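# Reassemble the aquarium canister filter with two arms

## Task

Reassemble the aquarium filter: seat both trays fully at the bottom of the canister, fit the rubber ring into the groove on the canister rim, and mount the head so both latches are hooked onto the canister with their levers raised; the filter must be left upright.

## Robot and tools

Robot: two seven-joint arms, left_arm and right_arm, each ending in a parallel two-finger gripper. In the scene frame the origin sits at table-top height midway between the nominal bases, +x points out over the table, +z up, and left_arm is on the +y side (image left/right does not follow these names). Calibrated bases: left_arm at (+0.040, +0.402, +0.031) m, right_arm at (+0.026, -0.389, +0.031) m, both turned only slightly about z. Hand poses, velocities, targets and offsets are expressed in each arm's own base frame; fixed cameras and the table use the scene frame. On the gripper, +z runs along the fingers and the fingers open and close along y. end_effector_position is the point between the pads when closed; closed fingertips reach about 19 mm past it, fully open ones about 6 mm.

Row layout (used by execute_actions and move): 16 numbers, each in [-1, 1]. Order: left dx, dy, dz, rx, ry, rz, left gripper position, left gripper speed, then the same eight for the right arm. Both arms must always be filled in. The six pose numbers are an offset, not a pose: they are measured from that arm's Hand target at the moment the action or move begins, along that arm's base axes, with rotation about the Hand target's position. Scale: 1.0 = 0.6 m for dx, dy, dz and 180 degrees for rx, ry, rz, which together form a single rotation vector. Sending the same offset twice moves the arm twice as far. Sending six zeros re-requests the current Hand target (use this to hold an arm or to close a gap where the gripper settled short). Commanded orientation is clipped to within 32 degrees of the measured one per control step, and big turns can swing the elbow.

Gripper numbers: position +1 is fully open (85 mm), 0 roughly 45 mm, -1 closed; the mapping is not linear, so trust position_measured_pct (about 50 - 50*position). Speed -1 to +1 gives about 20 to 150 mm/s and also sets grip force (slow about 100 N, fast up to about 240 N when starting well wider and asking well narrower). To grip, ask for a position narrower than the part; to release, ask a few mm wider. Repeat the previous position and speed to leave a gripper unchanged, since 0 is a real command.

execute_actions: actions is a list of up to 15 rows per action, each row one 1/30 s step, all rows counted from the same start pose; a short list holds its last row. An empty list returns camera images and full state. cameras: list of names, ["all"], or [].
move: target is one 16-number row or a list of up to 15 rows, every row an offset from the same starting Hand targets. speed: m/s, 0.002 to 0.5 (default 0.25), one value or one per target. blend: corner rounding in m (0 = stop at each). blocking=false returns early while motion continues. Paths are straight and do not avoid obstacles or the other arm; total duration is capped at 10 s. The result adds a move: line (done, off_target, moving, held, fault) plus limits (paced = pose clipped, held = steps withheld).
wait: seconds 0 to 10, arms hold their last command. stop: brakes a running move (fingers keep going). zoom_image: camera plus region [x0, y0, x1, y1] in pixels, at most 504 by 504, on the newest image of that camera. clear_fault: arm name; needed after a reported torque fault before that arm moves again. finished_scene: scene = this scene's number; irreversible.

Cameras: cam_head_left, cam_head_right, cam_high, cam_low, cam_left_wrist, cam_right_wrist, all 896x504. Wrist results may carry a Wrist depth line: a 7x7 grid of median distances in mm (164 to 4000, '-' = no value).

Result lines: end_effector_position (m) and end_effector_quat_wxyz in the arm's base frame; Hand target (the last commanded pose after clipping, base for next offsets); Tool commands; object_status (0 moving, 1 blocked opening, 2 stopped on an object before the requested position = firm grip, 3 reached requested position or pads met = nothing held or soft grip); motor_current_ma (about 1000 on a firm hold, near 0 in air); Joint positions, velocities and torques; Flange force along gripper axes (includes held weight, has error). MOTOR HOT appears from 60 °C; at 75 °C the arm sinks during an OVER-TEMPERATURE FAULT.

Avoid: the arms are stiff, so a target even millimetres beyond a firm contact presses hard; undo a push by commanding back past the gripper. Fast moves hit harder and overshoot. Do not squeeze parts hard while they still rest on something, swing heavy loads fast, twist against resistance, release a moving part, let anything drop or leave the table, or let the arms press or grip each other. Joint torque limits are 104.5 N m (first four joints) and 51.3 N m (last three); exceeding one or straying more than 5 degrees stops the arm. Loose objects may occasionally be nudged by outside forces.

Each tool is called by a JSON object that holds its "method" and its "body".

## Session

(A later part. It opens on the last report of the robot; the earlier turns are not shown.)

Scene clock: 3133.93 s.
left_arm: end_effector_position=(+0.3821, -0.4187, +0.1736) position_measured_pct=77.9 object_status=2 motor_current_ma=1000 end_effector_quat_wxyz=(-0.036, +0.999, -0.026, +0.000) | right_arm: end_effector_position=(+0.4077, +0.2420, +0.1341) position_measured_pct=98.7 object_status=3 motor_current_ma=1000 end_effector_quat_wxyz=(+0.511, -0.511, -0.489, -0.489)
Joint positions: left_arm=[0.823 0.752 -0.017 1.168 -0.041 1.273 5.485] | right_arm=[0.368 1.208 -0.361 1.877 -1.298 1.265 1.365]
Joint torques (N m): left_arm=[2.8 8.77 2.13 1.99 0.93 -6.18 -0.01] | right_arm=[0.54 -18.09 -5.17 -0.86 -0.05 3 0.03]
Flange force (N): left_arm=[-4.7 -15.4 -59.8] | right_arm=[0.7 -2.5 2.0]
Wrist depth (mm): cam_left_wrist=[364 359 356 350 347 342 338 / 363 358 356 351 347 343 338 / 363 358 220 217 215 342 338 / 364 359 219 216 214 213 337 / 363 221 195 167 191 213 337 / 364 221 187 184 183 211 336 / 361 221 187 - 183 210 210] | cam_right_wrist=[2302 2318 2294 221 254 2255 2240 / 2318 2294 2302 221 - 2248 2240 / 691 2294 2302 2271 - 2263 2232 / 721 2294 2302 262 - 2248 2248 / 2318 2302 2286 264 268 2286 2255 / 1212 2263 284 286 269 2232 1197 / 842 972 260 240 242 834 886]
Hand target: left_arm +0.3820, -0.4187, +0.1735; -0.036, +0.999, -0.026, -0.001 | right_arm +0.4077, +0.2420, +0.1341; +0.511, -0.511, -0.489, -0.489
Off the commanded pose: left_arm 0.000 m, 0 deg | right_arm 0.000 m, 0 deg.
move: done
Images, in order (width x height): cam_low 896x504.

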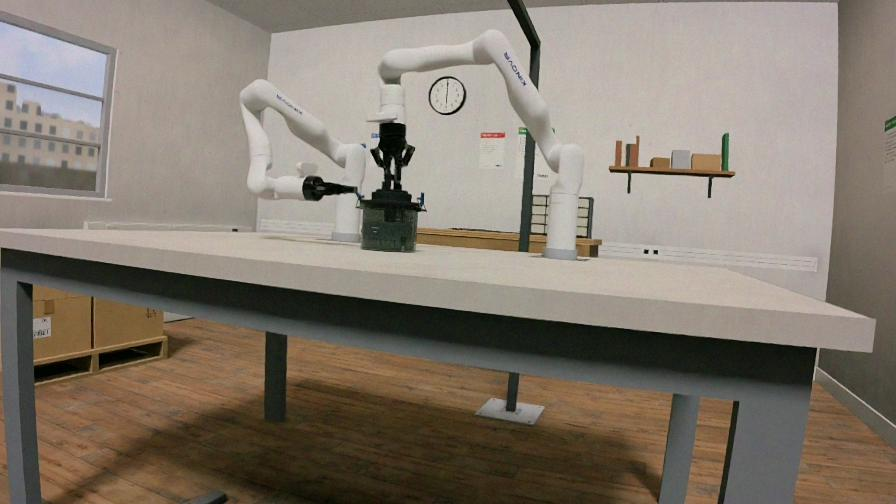

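{"method": "move", "body": {"target": [[0,0,0,0,0,0,-0.65,-1,0,-0.015,0,0,0,0,-1,0],[0,0,0,0,0,0,-0.65,-1,0,-0.015,0.035,0,0,0,-1,0],[0,0,0,0,0,0,-0.65,-1,0,0.01,0.035,0,0,0,-1,0],[0,0,0,0,0,0,-0.65,-1,0,0.01,0.018,0,0,0,-1,0]], "speed": [0.04,0.06,0.06,0.015], "cameras": ["cam_low","cam_right_wrist"]}}

{"method": "zoom_image", "body": {"camera": "cam_low", "region": [340, 175, 400, 225]}}

Scene clock: 3158.50 s.
left_arm: end_effector_position=(+0.3820, -0.4187, +0.1735) position_measured_pct=77.9 object_status=2 motor_current_ma=1000 end_effector_quat_wxyz=(-0.036, +0.999, -0.026, -0.001) | right_arm: end_effector_position=(+0.4077, +0.2480, +0.1450) position_measured_pct=98.7 object_status=3 motor_current_ma=1000 end_effector_quat_wxyz=(+0.511, -0.511, -0.489, -0.489)
Joint positions: left_arm=[0.823 0.753 -0.017 1.168 -0.041 1.273 5.485] | right_arm=[0.36 1.183 -0.371 1.893 -1.314 1.259 1.357]
Joint torques (N m): left_arm=[2.82 8.78 2.19 2.02 0.9 -6.13 -0.01] | right_arm=[0.37 -18.1 -5.15 -1.07 -0.35 3.25 -0.11]
Flange force (N): left_arm=[-4.7 -15.4 -59.7] | right_arm=[0.1 -3.3 1.7]
Wrist depth (mm): cam_left_wrist=[364 359 355 350 347 344 339 / 364 359 354 351 348 342 339 / 363 359 220 217 215 342 338 / 363 358 219 216 214 213 338 / 364 221 195 167 191 212 337 / 363 222 187 184 183 211 336 / 362 221 187 - 182 210 210] | cam_right_wrist=[2318 2302 2310 229 - 2263 2240 / 2302 2318 2271 211 - 2255 2232 / 2294 2326 2302 220 - 2232 2240 / 698 2310 2294 2248 - 2240 2225 / 2318 2278 2310 264 262 2248 2225 / 2302 2294 280 265 263 2248 2240 / 881 1025 269 264 262 881 929]
Hand target: left_arm +0.3820, -0.4187, +0.1735; -0.036, +0.999, -0.026, -0.001 | right_arm +0.4077, +0.2480, +0.1449; +0.511, -0.511, -0.489, -0.489
Off the commanded pose: left_arm 0.000 m, 0 deg | right_arm 0.000 m, 0 deg.
move: done
Images, in order (width x height): cam_low 896x504, cam_right_wrist 896x504.

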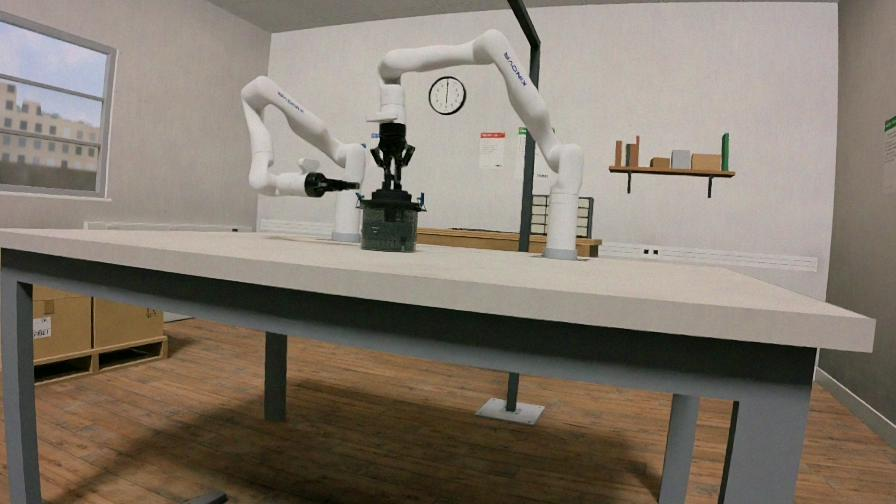

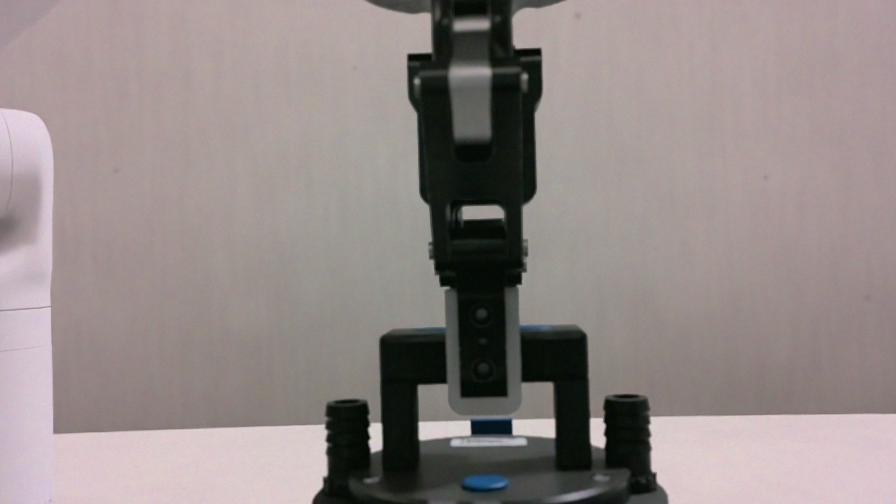

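Scaled by 8.400 from the camera's 896x504 image, which has a finer 1280x720 frame.

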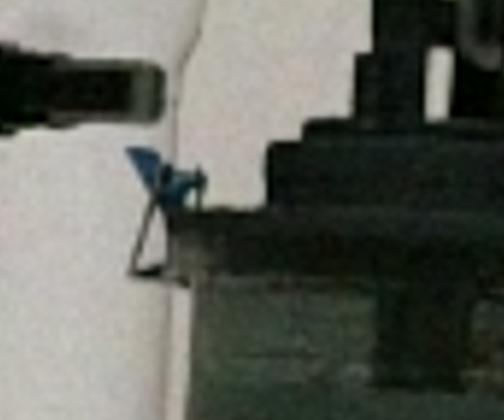

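{"method": "move", "body": {"target": [0,0,0,0,0,0,-0.65,-1,0,0,-0.02,0,0,0,-1,0], "speed": 0.015, "cameras": ["cam_low"]}}

{"method": "zoom_image", "body": {"camera": "cam_low", "region": [340, 175, 400, 225]}}

Scene clock: 3166.27 s.
left_arm: end_effector_position=(+0.3820, -0.4187, +0.1735) position_measured_pct=77.9 object_status=2 motor_current_ma=1000 end_effector_quat_wxyz=(-0.036, +0.999, -0.026, -0.001) | right_arm: end_effector_position=(+0.4077, +0.2480, +0.1330) position_measured_pct=98.7 object_status=3 motor_current_ma=1000 end_effector_quat_wxyz=(+0.511, -0.511, -0.489, -0.489)
Joint positions: left_arm=[0.823 0.753 -0.017 1.168 -0.041 1.273 5.485] | right_arm=[0.357 1.212 -0.366 1.879 -1.31 1.257 1.372]
Joint torques (N m): left_arm=[2.93 8.68 2.18 1.98 0.91 -6.14 -0.04] | right_arm=[-0.1 -17.03 -4.57 -1.02 -0.24 2.37 0.11]
Flange force (N): left_arm=[-4.6 -15.4 -59.6] | right_arm=[4.0 -3.1 0.1]
Wrist depth (mm): cam_left_wrist=[364 359 356 351 347 342 338 / 362 359 355 350 346 342 339 / 364 359 220 217 215 342 338 / 363 359 219 216 215 213 338 / 362 221 195 167 191 212 338 / 363 222 187 184 183 211 335 / 361 222 187 - 182 210 210] | cam_right_wrist=[2302 2302 2294 208 - 2248 2240 / 2286 2302 2286 218 - 2232 2248 / 686 2294 2286 2255 - 2218 2225 / 706 2302 2286 257 - 2248 2225 / 2302 2286 2278 257 262 2232 2210 / 1210 2302 271 282 263 2240 1188 / 841 971 257 232 236 774 884]
Hand target: left_arm +0.3820, -0.4187, +0.1735; -0.036, +0.999, -0.026, -0.001 | right_arm +0.4077, +0.2480, +0.1329; +0.511, -0.511, -0.489, -0.489
Off the commanded pose: left_arm 0.000 m, 0 deg | right_arm 0.000 m, 0 deg.
move: done
Images, in order (width x height): cam_low 896x504.

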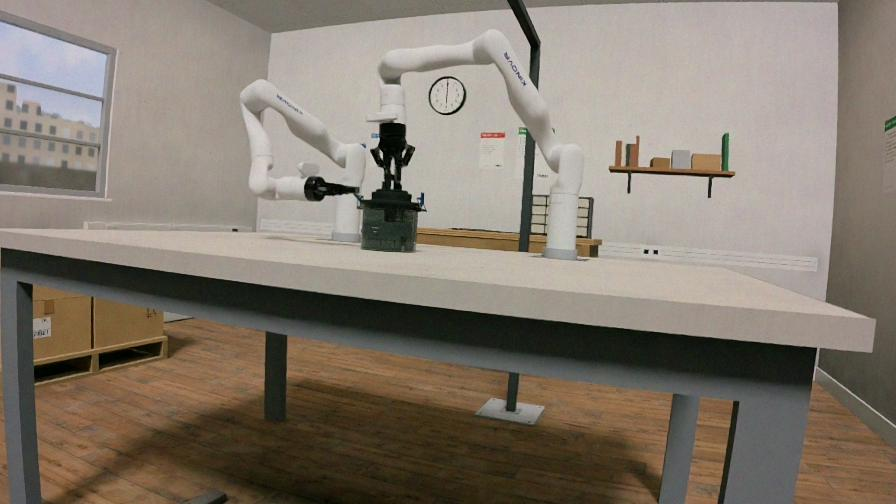

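Scaled by 8.400 from the camera's 896x504 image, which has a finer 1280x720 frame.

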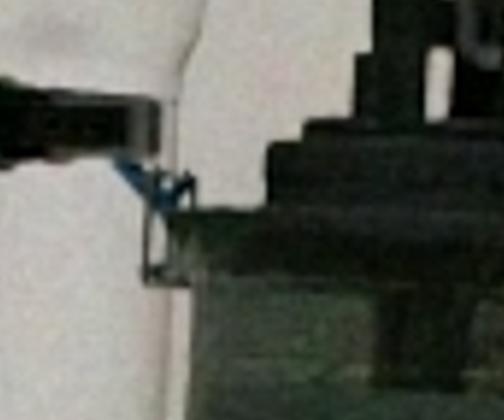

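{"method": "move", "body": {"target": [[0,0,0,0,0,0,-0.65,-1,0,0,0.012,0,0,0,-1,0],[0,0,0,0,0,0,-0.65,-1,0,-0.05,0.012,0,0,0,-1,0],[0,0,0,0,0,0,-0.65,-1,0,-0.05,-0.005,0,0,0,-1,0],[0,0,0,0,0,0,-0.65,-1,0,-0.015,-0.005,0,0,0,-1,0]], "speed": [0.03,0.08,0.06,0.04], "blend": [0.002,0.005,0.005,0], "cameras": ["cam_low"]}}

{"method": "zoom_image", "body": {"camera": "cam_low", "region": [340, 175, 400, 225]}}

Scene clock: 3180.20 s.
left_arm: end_effector_position=(+0.3820, -0.4187, +0.1735) position_measured_pct=77.9 object_status=2 motor_current_ma=1000 end_effector_quat_wxyz=(-0.036, +0.999, -0.026, -0.001) | right_arm: end_effector_position=(+0.4077, +0.2389, +0.1299) position_measured_pct=98.7 object_status=3 motor_current_ma=1000 end_effector_quat_wxyz=(+0.511, -0.511, -0.489, -0.489)
Joint positions: left_arm=[0.823 0.753 -0.017 1.168 -0.041 1.273 5.485] | right_arm=[0.372 1.218 -0.355 1.871 -1.29 1.269 1.367]
Joint torques (N m): left_arm=[3.06 9.09 2.32 2.2 0.99 -6.09 0.01] | right_arm=[0.12 -18.1 -5.27 -0.9 -0.47 3.14 -0.02]
Flange force (N): left_arm=[-4.4 -15.7 -60.2] | right_arm=[0.6 -3.3 0.7]
Wrist depth (mm): cam_left_wrist=[365 359 355 351 348 342 339 / 364 360 355 350 348 342 339 / 363 358 220 217 215 342 339 / 364 359 219 216 214 213 337 / 362 221 195 167 191 212 337 / 364 222 187 184 183 211 336 / 361 221 187 - 182 210 210] | cam_right_wrist=[2318 2302 2326 218 - 2248 2248 / 2326 2310 2294 226 - 2286 2240 / 702 2318 2294 240 - 2225 2218 / 718 2302 2294 2263 2240 2240 2248 / 2335 2326 2310 274 271 2278 2248 / 1188 2302 2271 275 273 2263 1176 / 824 957 259 238 240 761 868]
Hand target: left_arm +0.3820, -0.4187, +0.1735; -0.036, +0.999, -0.026, -0.001 | right_arm +0.4077, +0.2390, +0.1299; +0.511, -0.511, -0.489, -0.489
Off the commanded pose: left_arm 0.000 m, 0 deg | right_arm 0.000 m, 0 deg.
move: done
Images, in order (width x height): cam_low 896x504.

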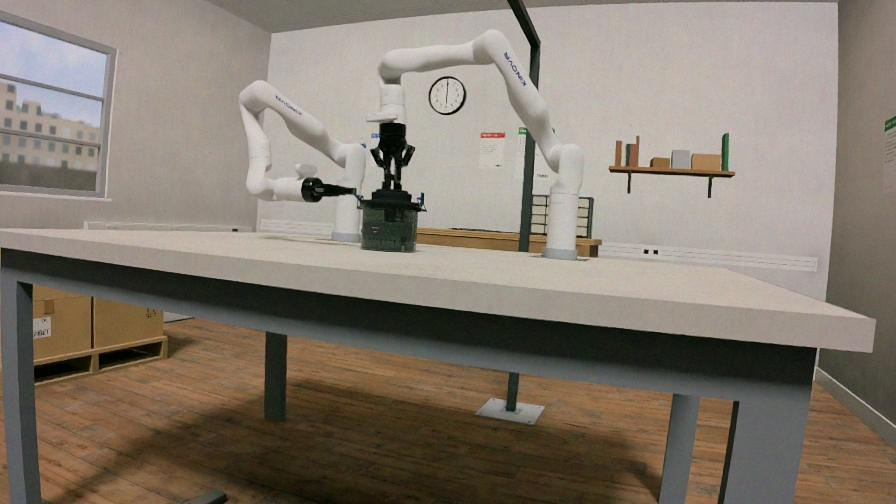

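Scaled by 8.400 from the camera's 896x504 image, which has a finer 1280x720 frame.

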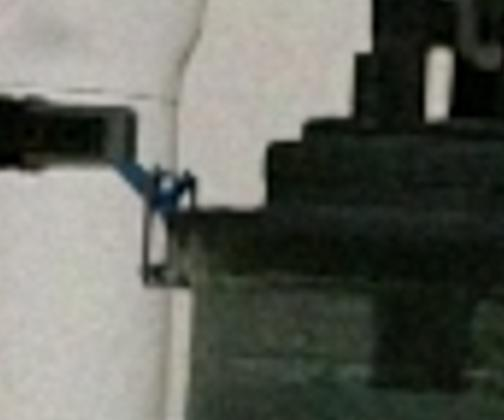

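{"method": "move", "body": {"target": [[0,0,0,0,0,0,-0.65,-1,0,0.015,0.002,0,0,0,-1,0],[0,0,0,0,0,0,-0.65,-1,0,0.022,0.007,0,0,0,-1,0],[0,0,0,0,0,0,-0.65,-1,0,0.0355,0.007,0,0,0,-1,0]], "speed": [0.02,0.02,0.02], "blend": [0.002,0.002,0], "cameras": ["cam_low"]}}

{"method": "zoom_image", "body": {"camera": "cam_low", "region": [340, 175, 400, 225]}}

Scene clock: 3188.03 s.
left_arm: end_effector_position=(+0.3820, -0.4187, +0.1735) position_measured_pct=77.9 object_status=2 motor_current_ma=1000 end_effector_quat_wxyz=(-0.036, +0.999, -0.026, -0.001) | right_arm: end_effector_position=(+0.4077, +0.2603, +0.1341) position_measured_pct=98.7 object_status=3 motor_current_ma=1000 end_effector_quat_wxyz=(+0.511, -0.511, -0.489, -0.489)
Joint positions: left_arm=[0.823 0.753 -0.017 1.168 -0.041 1.273 5.485] | right_arm=[0.339 1.212 -0.381 1.886 -1.335 1.238 1.381]
Joint torques (N m): left_arm=[6.27 8.03 5.2 2.9 2.99 -5.06 0.18] | right_arm=[0.33 -18.29 -5.4 -0.96 -0.25 3.25 -0.05]
Flange force (N): left_arm=[2.2 -17.4 -57.7] | right_arm=[0.0 -3.2 1.5]
Wrist depth (mm): cam_left_wrist=[364 360 355 351 347 343 339 / 364 358 355 351 347 342 339 / 364 359 220 217 215 342 339 / 363 359 219 217 214 213 338 / 364 221 195 167 191 212 338 / 363 221 187 184 183 211 336 / 361 221 187 - 183 210 210] | cam_right_wrist=[2286 2294 2294 196 - 2240 2225 / 2318 2302 2310 205 - 2248 2218 / 2310 2302 2294 2255 - 2232 2203 / 2286 2278 2294 2240 - 2240 2203 / 2278 2271 2278 244 250 2225 2218 / 2294 2271 1157 254 281 2225 1186 / 913 975 242 224 229 832 884]
Hand target: left_arm +0.3820, -0.4187, +0.1735; -0.036, +0.999, -0.026, -0.001 | right_arm +0.4077, +0.2603, +0.1341; +0.511, -0.511, -0.489, -0.489
Off the commanded pose: left_arm 0.000 m, 0 deg | right_arm 0.000 m, 0 deg.
TORQUE WARNING: the torque sensor of joint 6 (wrist pitch) of the right arm reached its warning level (29.4 N m). A warning alone does not stop the arm.
move: done
Images, in order (width x height): cam_low 896x504.

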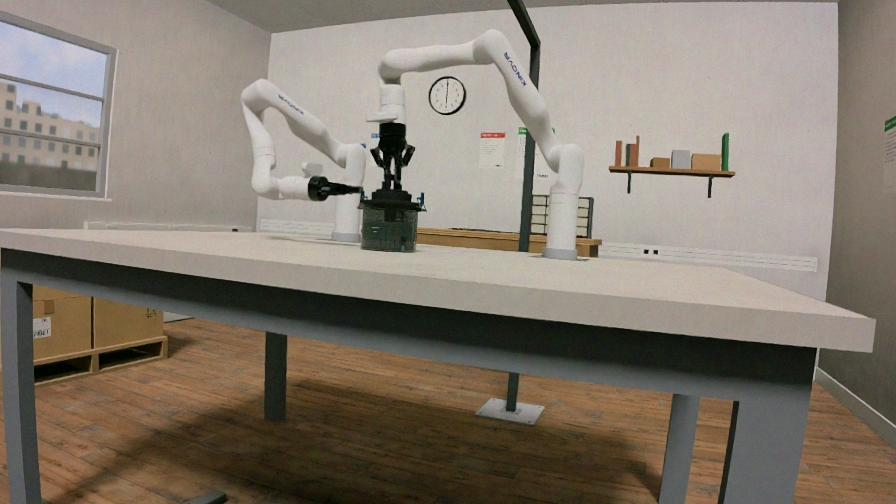

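Scaled by 8.400 from the camera's 896x504 image, which has a finer 1280x720 frame.

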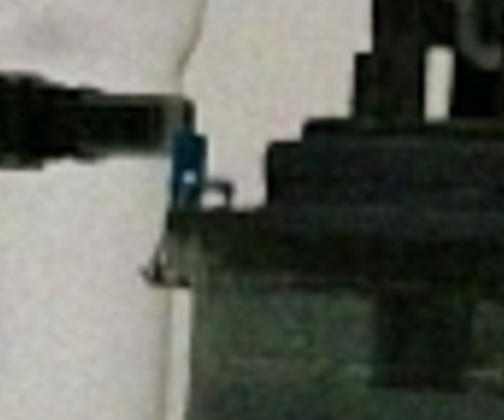

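{"method": "move", "body": {"target": [[0,0,0,0,0,0,-0.65,-1,0,-0.03,0,0,0,0,-1,0],[0,0,0,0,0,0,-0.65,-1,0,-0.25,0,0,0,0,-1,0]], "speed": [0.04,0.15], "blend": [0.005,0], "cameras": ["cam_low"]}}

{"method": "zoom_image", "body": {"camera": "cam_low", "region": [340, 160, 440, 260]}}

Scene clock: 3196.57 s.
left_arm: end_effector_position=(+0.3820, -0.4187, +0.1735) position_measured_pct=77.9 object_status=2 motor_current_ma=1000 end_effector_quat_wxyz=(-0.036, +0.999, -0.026, -0.001) | right_arm: end_effector_position=(+0.4077, +0.1103, +0.1341) position_measured_pct=98.7 object_status=3 motor_current_ma=1000 end_effector_quat_wxyz=(+0.511, -0.511, -0.489, -0.489)
Joint positions: left_arm=[0.823 0.753 -0.017 1.168 -0.041 1.273 5.485] | right_arm=[0.56 1.2 -0.23 1.742 -1.06 1.481 1.242]
Joint torques (N m): left_arm=[6.13 7.66 4.94 2.75 2.79 -5.01 0.17] | right_arm=[0.33 -18.86 -4.07 -1.03 -0.75 3.2 -0.12]
Flange force (N): left_arm=[2.1 -17.1 -57.0] | right_arm=[0.0 -2.0 1.9]
Wrist depth (mm): cam_left_wrist=[364 359 355 351 347 344 338 / 363 359 355 350 347 343 337 / 363 359 219 217 215 342 339 / 363 358 219 216 214 213 338 / 363 221 195 167 191 212 338 / 363 221 187 184 183 211 336 / 361 221 187 - 182 210 210] | cam_right_wrist=[709 2429 2429 369 384 2376 2368 / 764 2438 2438 364 2411 2385 2368 / 788 2438 2438 356 2368 2368 2360 / 810 2438 2429 404 2385 2368 2368 / 790 2411 2411 403 2394 2376 2368 / 791 1356 1318 375 381 2376 1201 / 789 978 371 324 357 841 890]
Hand target: left_arm +0.3820, -0.4187, +0.1735; -0.036, +0.999, -0.026, -0.001 | right_arm +0.4077, +0.1103, +0.1341; +0.511, -0.511, -0.489, -0.489
Off the commanded pose: left_arm 0.000 m, 0 deg | right_arm 0.000 m, 0 deg.
move: done
Images, in order (width x height): cam_low 896x504.

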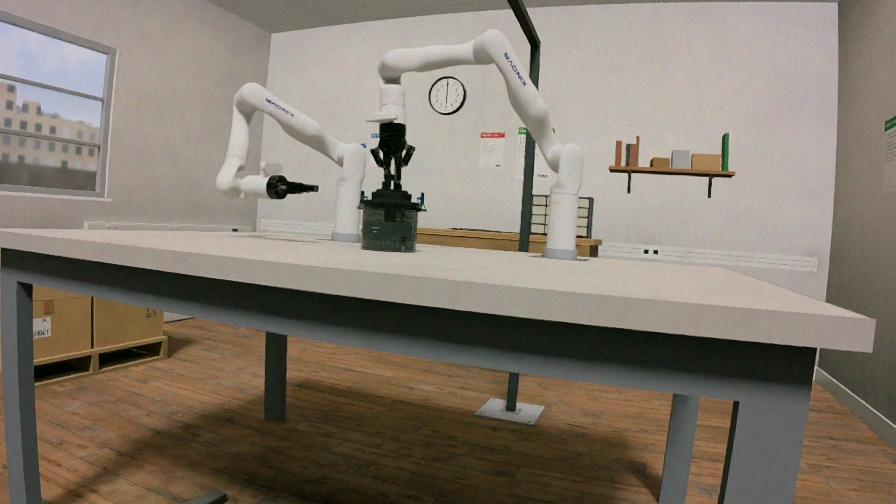

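Scaled by 5.040 from the camera's 896x504 image, which has a finer 1280x720 frame.

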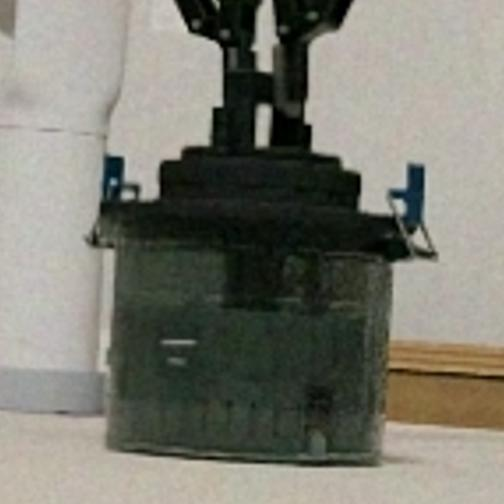

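{"method": "move", "body": {"target": [[0,0,0.005,-0.0145,0,0,-0.65,-1,0,0,0,0,0,0,-1,0],[0,0,0.005,-0.0145,0,0,-0.15,-1,0,0,0,0,0,0,-1,0]], "speed": 0.02, "cameras": ["cam_low","cam_left_wrist"]}}

Scene clock: 3205.23 s.
left_arm: end_effector_position=(+0.3820, -0.4187, +0.1765) position_measured_pct=57.6 object_status=0 motor_current_ma=0 end_effector_quat_wxyz=(-0.013, +1.000, -0.026, +0.000) | right_arm: end_effector_position=(+0.4077, +0.1103, +0.1341) position_measured_pct=98.7 object_status=3 motor_current_ma=1000 end_effector_quat_wxyz=(+0.511, -0.511, -0.489, -0.489)
Joint positions: left_arm=[0.8 0.724 -0.004 1.213 -0.017 1.224 5.464] | right_arm=[0.56 1.2 -0.23 1.742 -1.06 1.481 1.242]
Joint torques (N m): left_arm=[0.98 -22.85 0.85 -6.59 0 -0.01 -0.02] | right_arm=[0.37 -18.9 -3.96 -1.42 -0.72 3.15 -0.07]
Flange force (N): left_arm=[8.7 6.3 -2.8] | right_arm=[0.4 -3.0 2.5]
Wrist depth (mm): cam_left_wrist=[357 354 353 351 349 348 345 / 357 353 352 350 349 347 346 / 356 354 219 217 217 347 344 / 355 354 219 217 217 216 346 / 357 220 194 169 193 215 345 / 355 220 187 186 185 214 344 / 208 219 186 - 185 215 209] | cam_right_wrist=[714 2429 2402 374 395 2385 2385 / 768 2447 2420 346 2411 2376 2376 / 786 2438 2447 355 2394 2385 2376 / 811 2438 2420 2394 2394 2394 2385 / 791 2420 2376 403 2385 2394 2368 / 789 1370 1313 373 385 2376 1206 / 790 979 373 324 357 842 890]
Hand target: left_arm +0.3820, -0.4187, +0.1765; -0.013, +1.000, -0.026, +0.000 | right_arm +0.4077, +0.1103, +0.1341; +0.511, -0.511, -0.489, -0.489
Off the commanded pose: left_arm 0.000 m, 0 deg | right_arm 0.000 m, 0 deg.
move: done
Images, in order (width x height): cam_low 896x504, cam_left_wrist 896x504.

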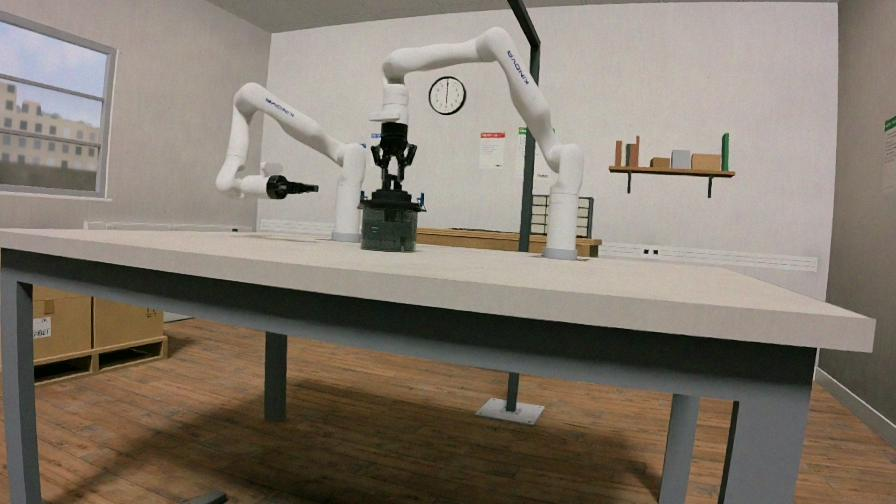

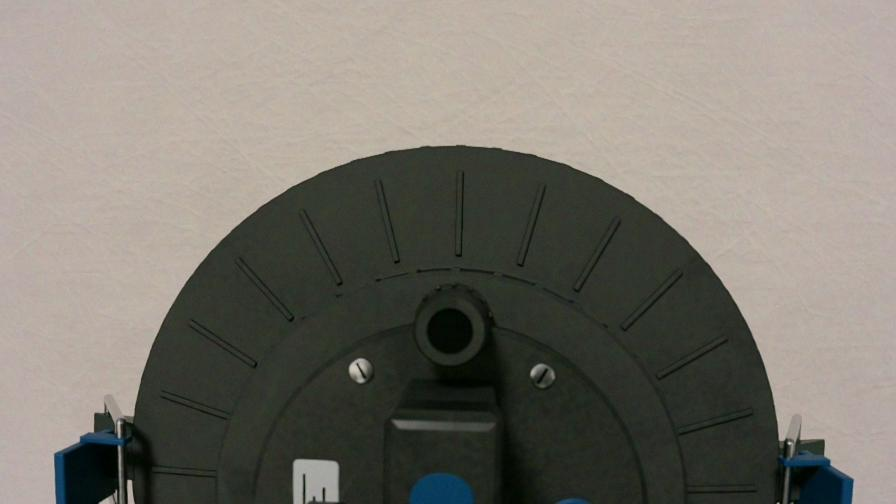

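{"method": "move", "body": {"target": [[0,0,0.05,0,0,0,-0.15,-1,0,0,0,0,0,0,-1,0],[0,0,0.28,0,0,0,-0.15,-1,0,0,0,0,0,0,-1,0]], "speed": [0.05,0.25], "blend": [0.01,0], "cameras": ["cam_low","cam_left_wrist","cam_high"]}}

{"method": "zoom_image", "body": {"camera": "cam_low", "region": [340, 160, 440, 260]}}

{"method": "zoom_image", "body": {"camera": "cam_left_wrist", "region": [200, 150, 704, 504]}}

Scene clock: 3218.03 s.
left_arm: end_effector_position=(+0.3820, -0.4186, +0.3445) position_measured_pct=57.6 object_status=3 motor_current_ma=0 end_effector_quat_wxyz=(-0.013, +1.000, -0.026, +0.000) | right_arm: end_effector_position=(+0.4077, +0.1103, +0.1341) position_measured_pct=98.7 object_status=3 motor_current_ma=1000 end_effector_quat_wxyz=(+0.511, -0.511, -0.489, -0.489)
Joint positions: left_arm=[0.794 0.667 0.01 0.775 -0.025 1.718 5.459] | right_arm=[0.56 1.2 -0.23 1.742 -1.06 1.481 1.242]
Joint torques (N m): left_arm=[0.94 -22.5 0.87 -7.17 0.03 -0.13 -0.04] | right_arm=[0.38 -18.93 -3.94 -1.36 -0.74 3.17 -0.1]
Flange force (N): left_arm=[11.2 8.9 -8.6] | right_arm=[0.2 -2.9 2.5]
Wrist depth (mm): cam_left_wrist=[526 524 522 518 515 514 510 / 526 524 521 517 516 513 507 / 525 523 519 515 514 512 510 / 524 523 518 383 384 512 509 / 524 522 386 353 380 513 509 / 525 522 363 311 360 509 509 / 526 523 386 312 381 512 510] | cam_right_wrist=[727 2411 2429 2420 2368 2376 2335 / 767 2411 2420 2402 2394 2376 2376 / 787 2438 2411 2411 2394 2385 2376 / 809 2438 2447 2411 2368 2394 2368 / 790 2429 2456 407 2385 2394 2376 / 788 1359 1316 373 385 2360 1206 / 787 978 373 324 357 842 892]
Hand target: left_arm +0.3820, -0.4187, +0.3445; -0.013, +1.000, -0.026, +0.000 | right_arm +0.4077, +0.1103, +0.1341; +0.511, -0.511, -0.489, -0.489
Off the commanded pose: left_arm 0.000 m, 0 deg | right_arm 0.000 m, 0 deg.
move: done
Images, in order (width x height): cam_high 896x504, cam_low 896x504, cam_left_wrist 896x504.

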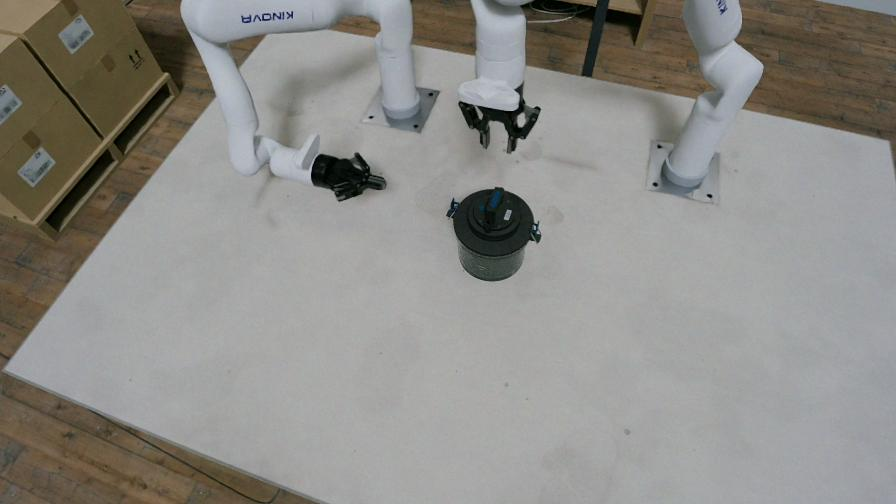

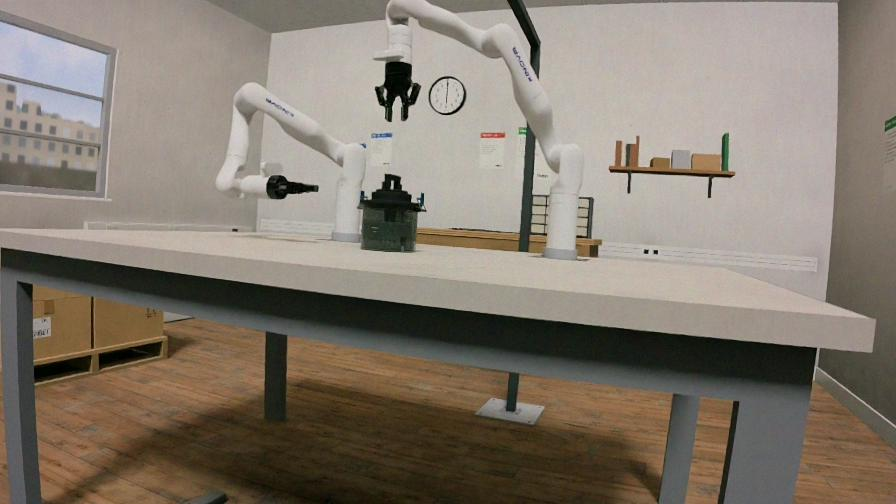

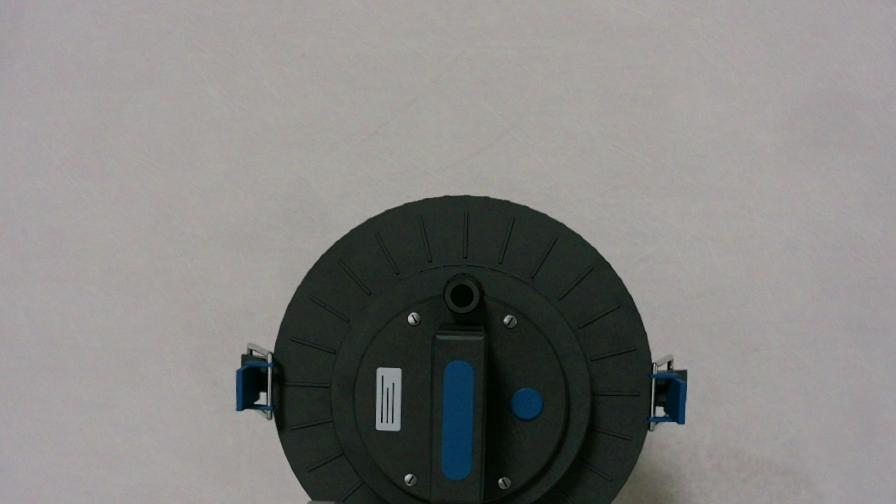

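Scaled by 5.040 from the camera's 896x504 image, which has a finer 1280x720 frame.

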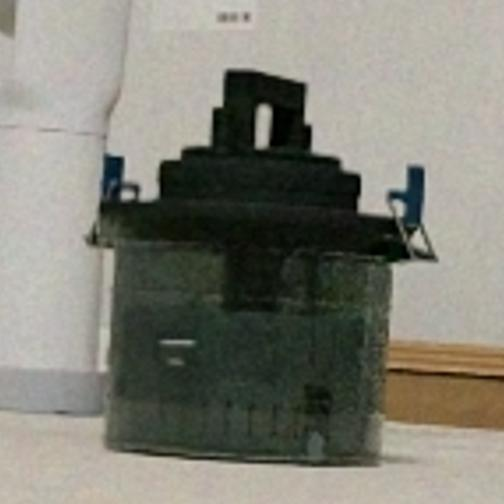

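Scaled by 1.000.

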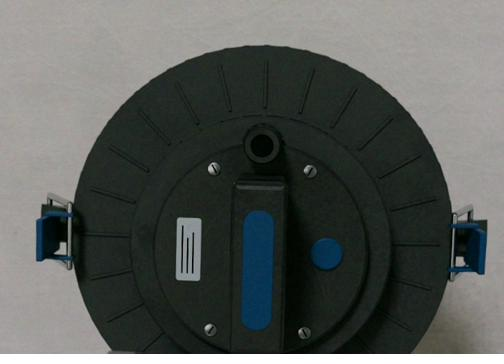

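{"method": "finished_scene", "body": {"scene": 1}}

The scene is finished: the task was done.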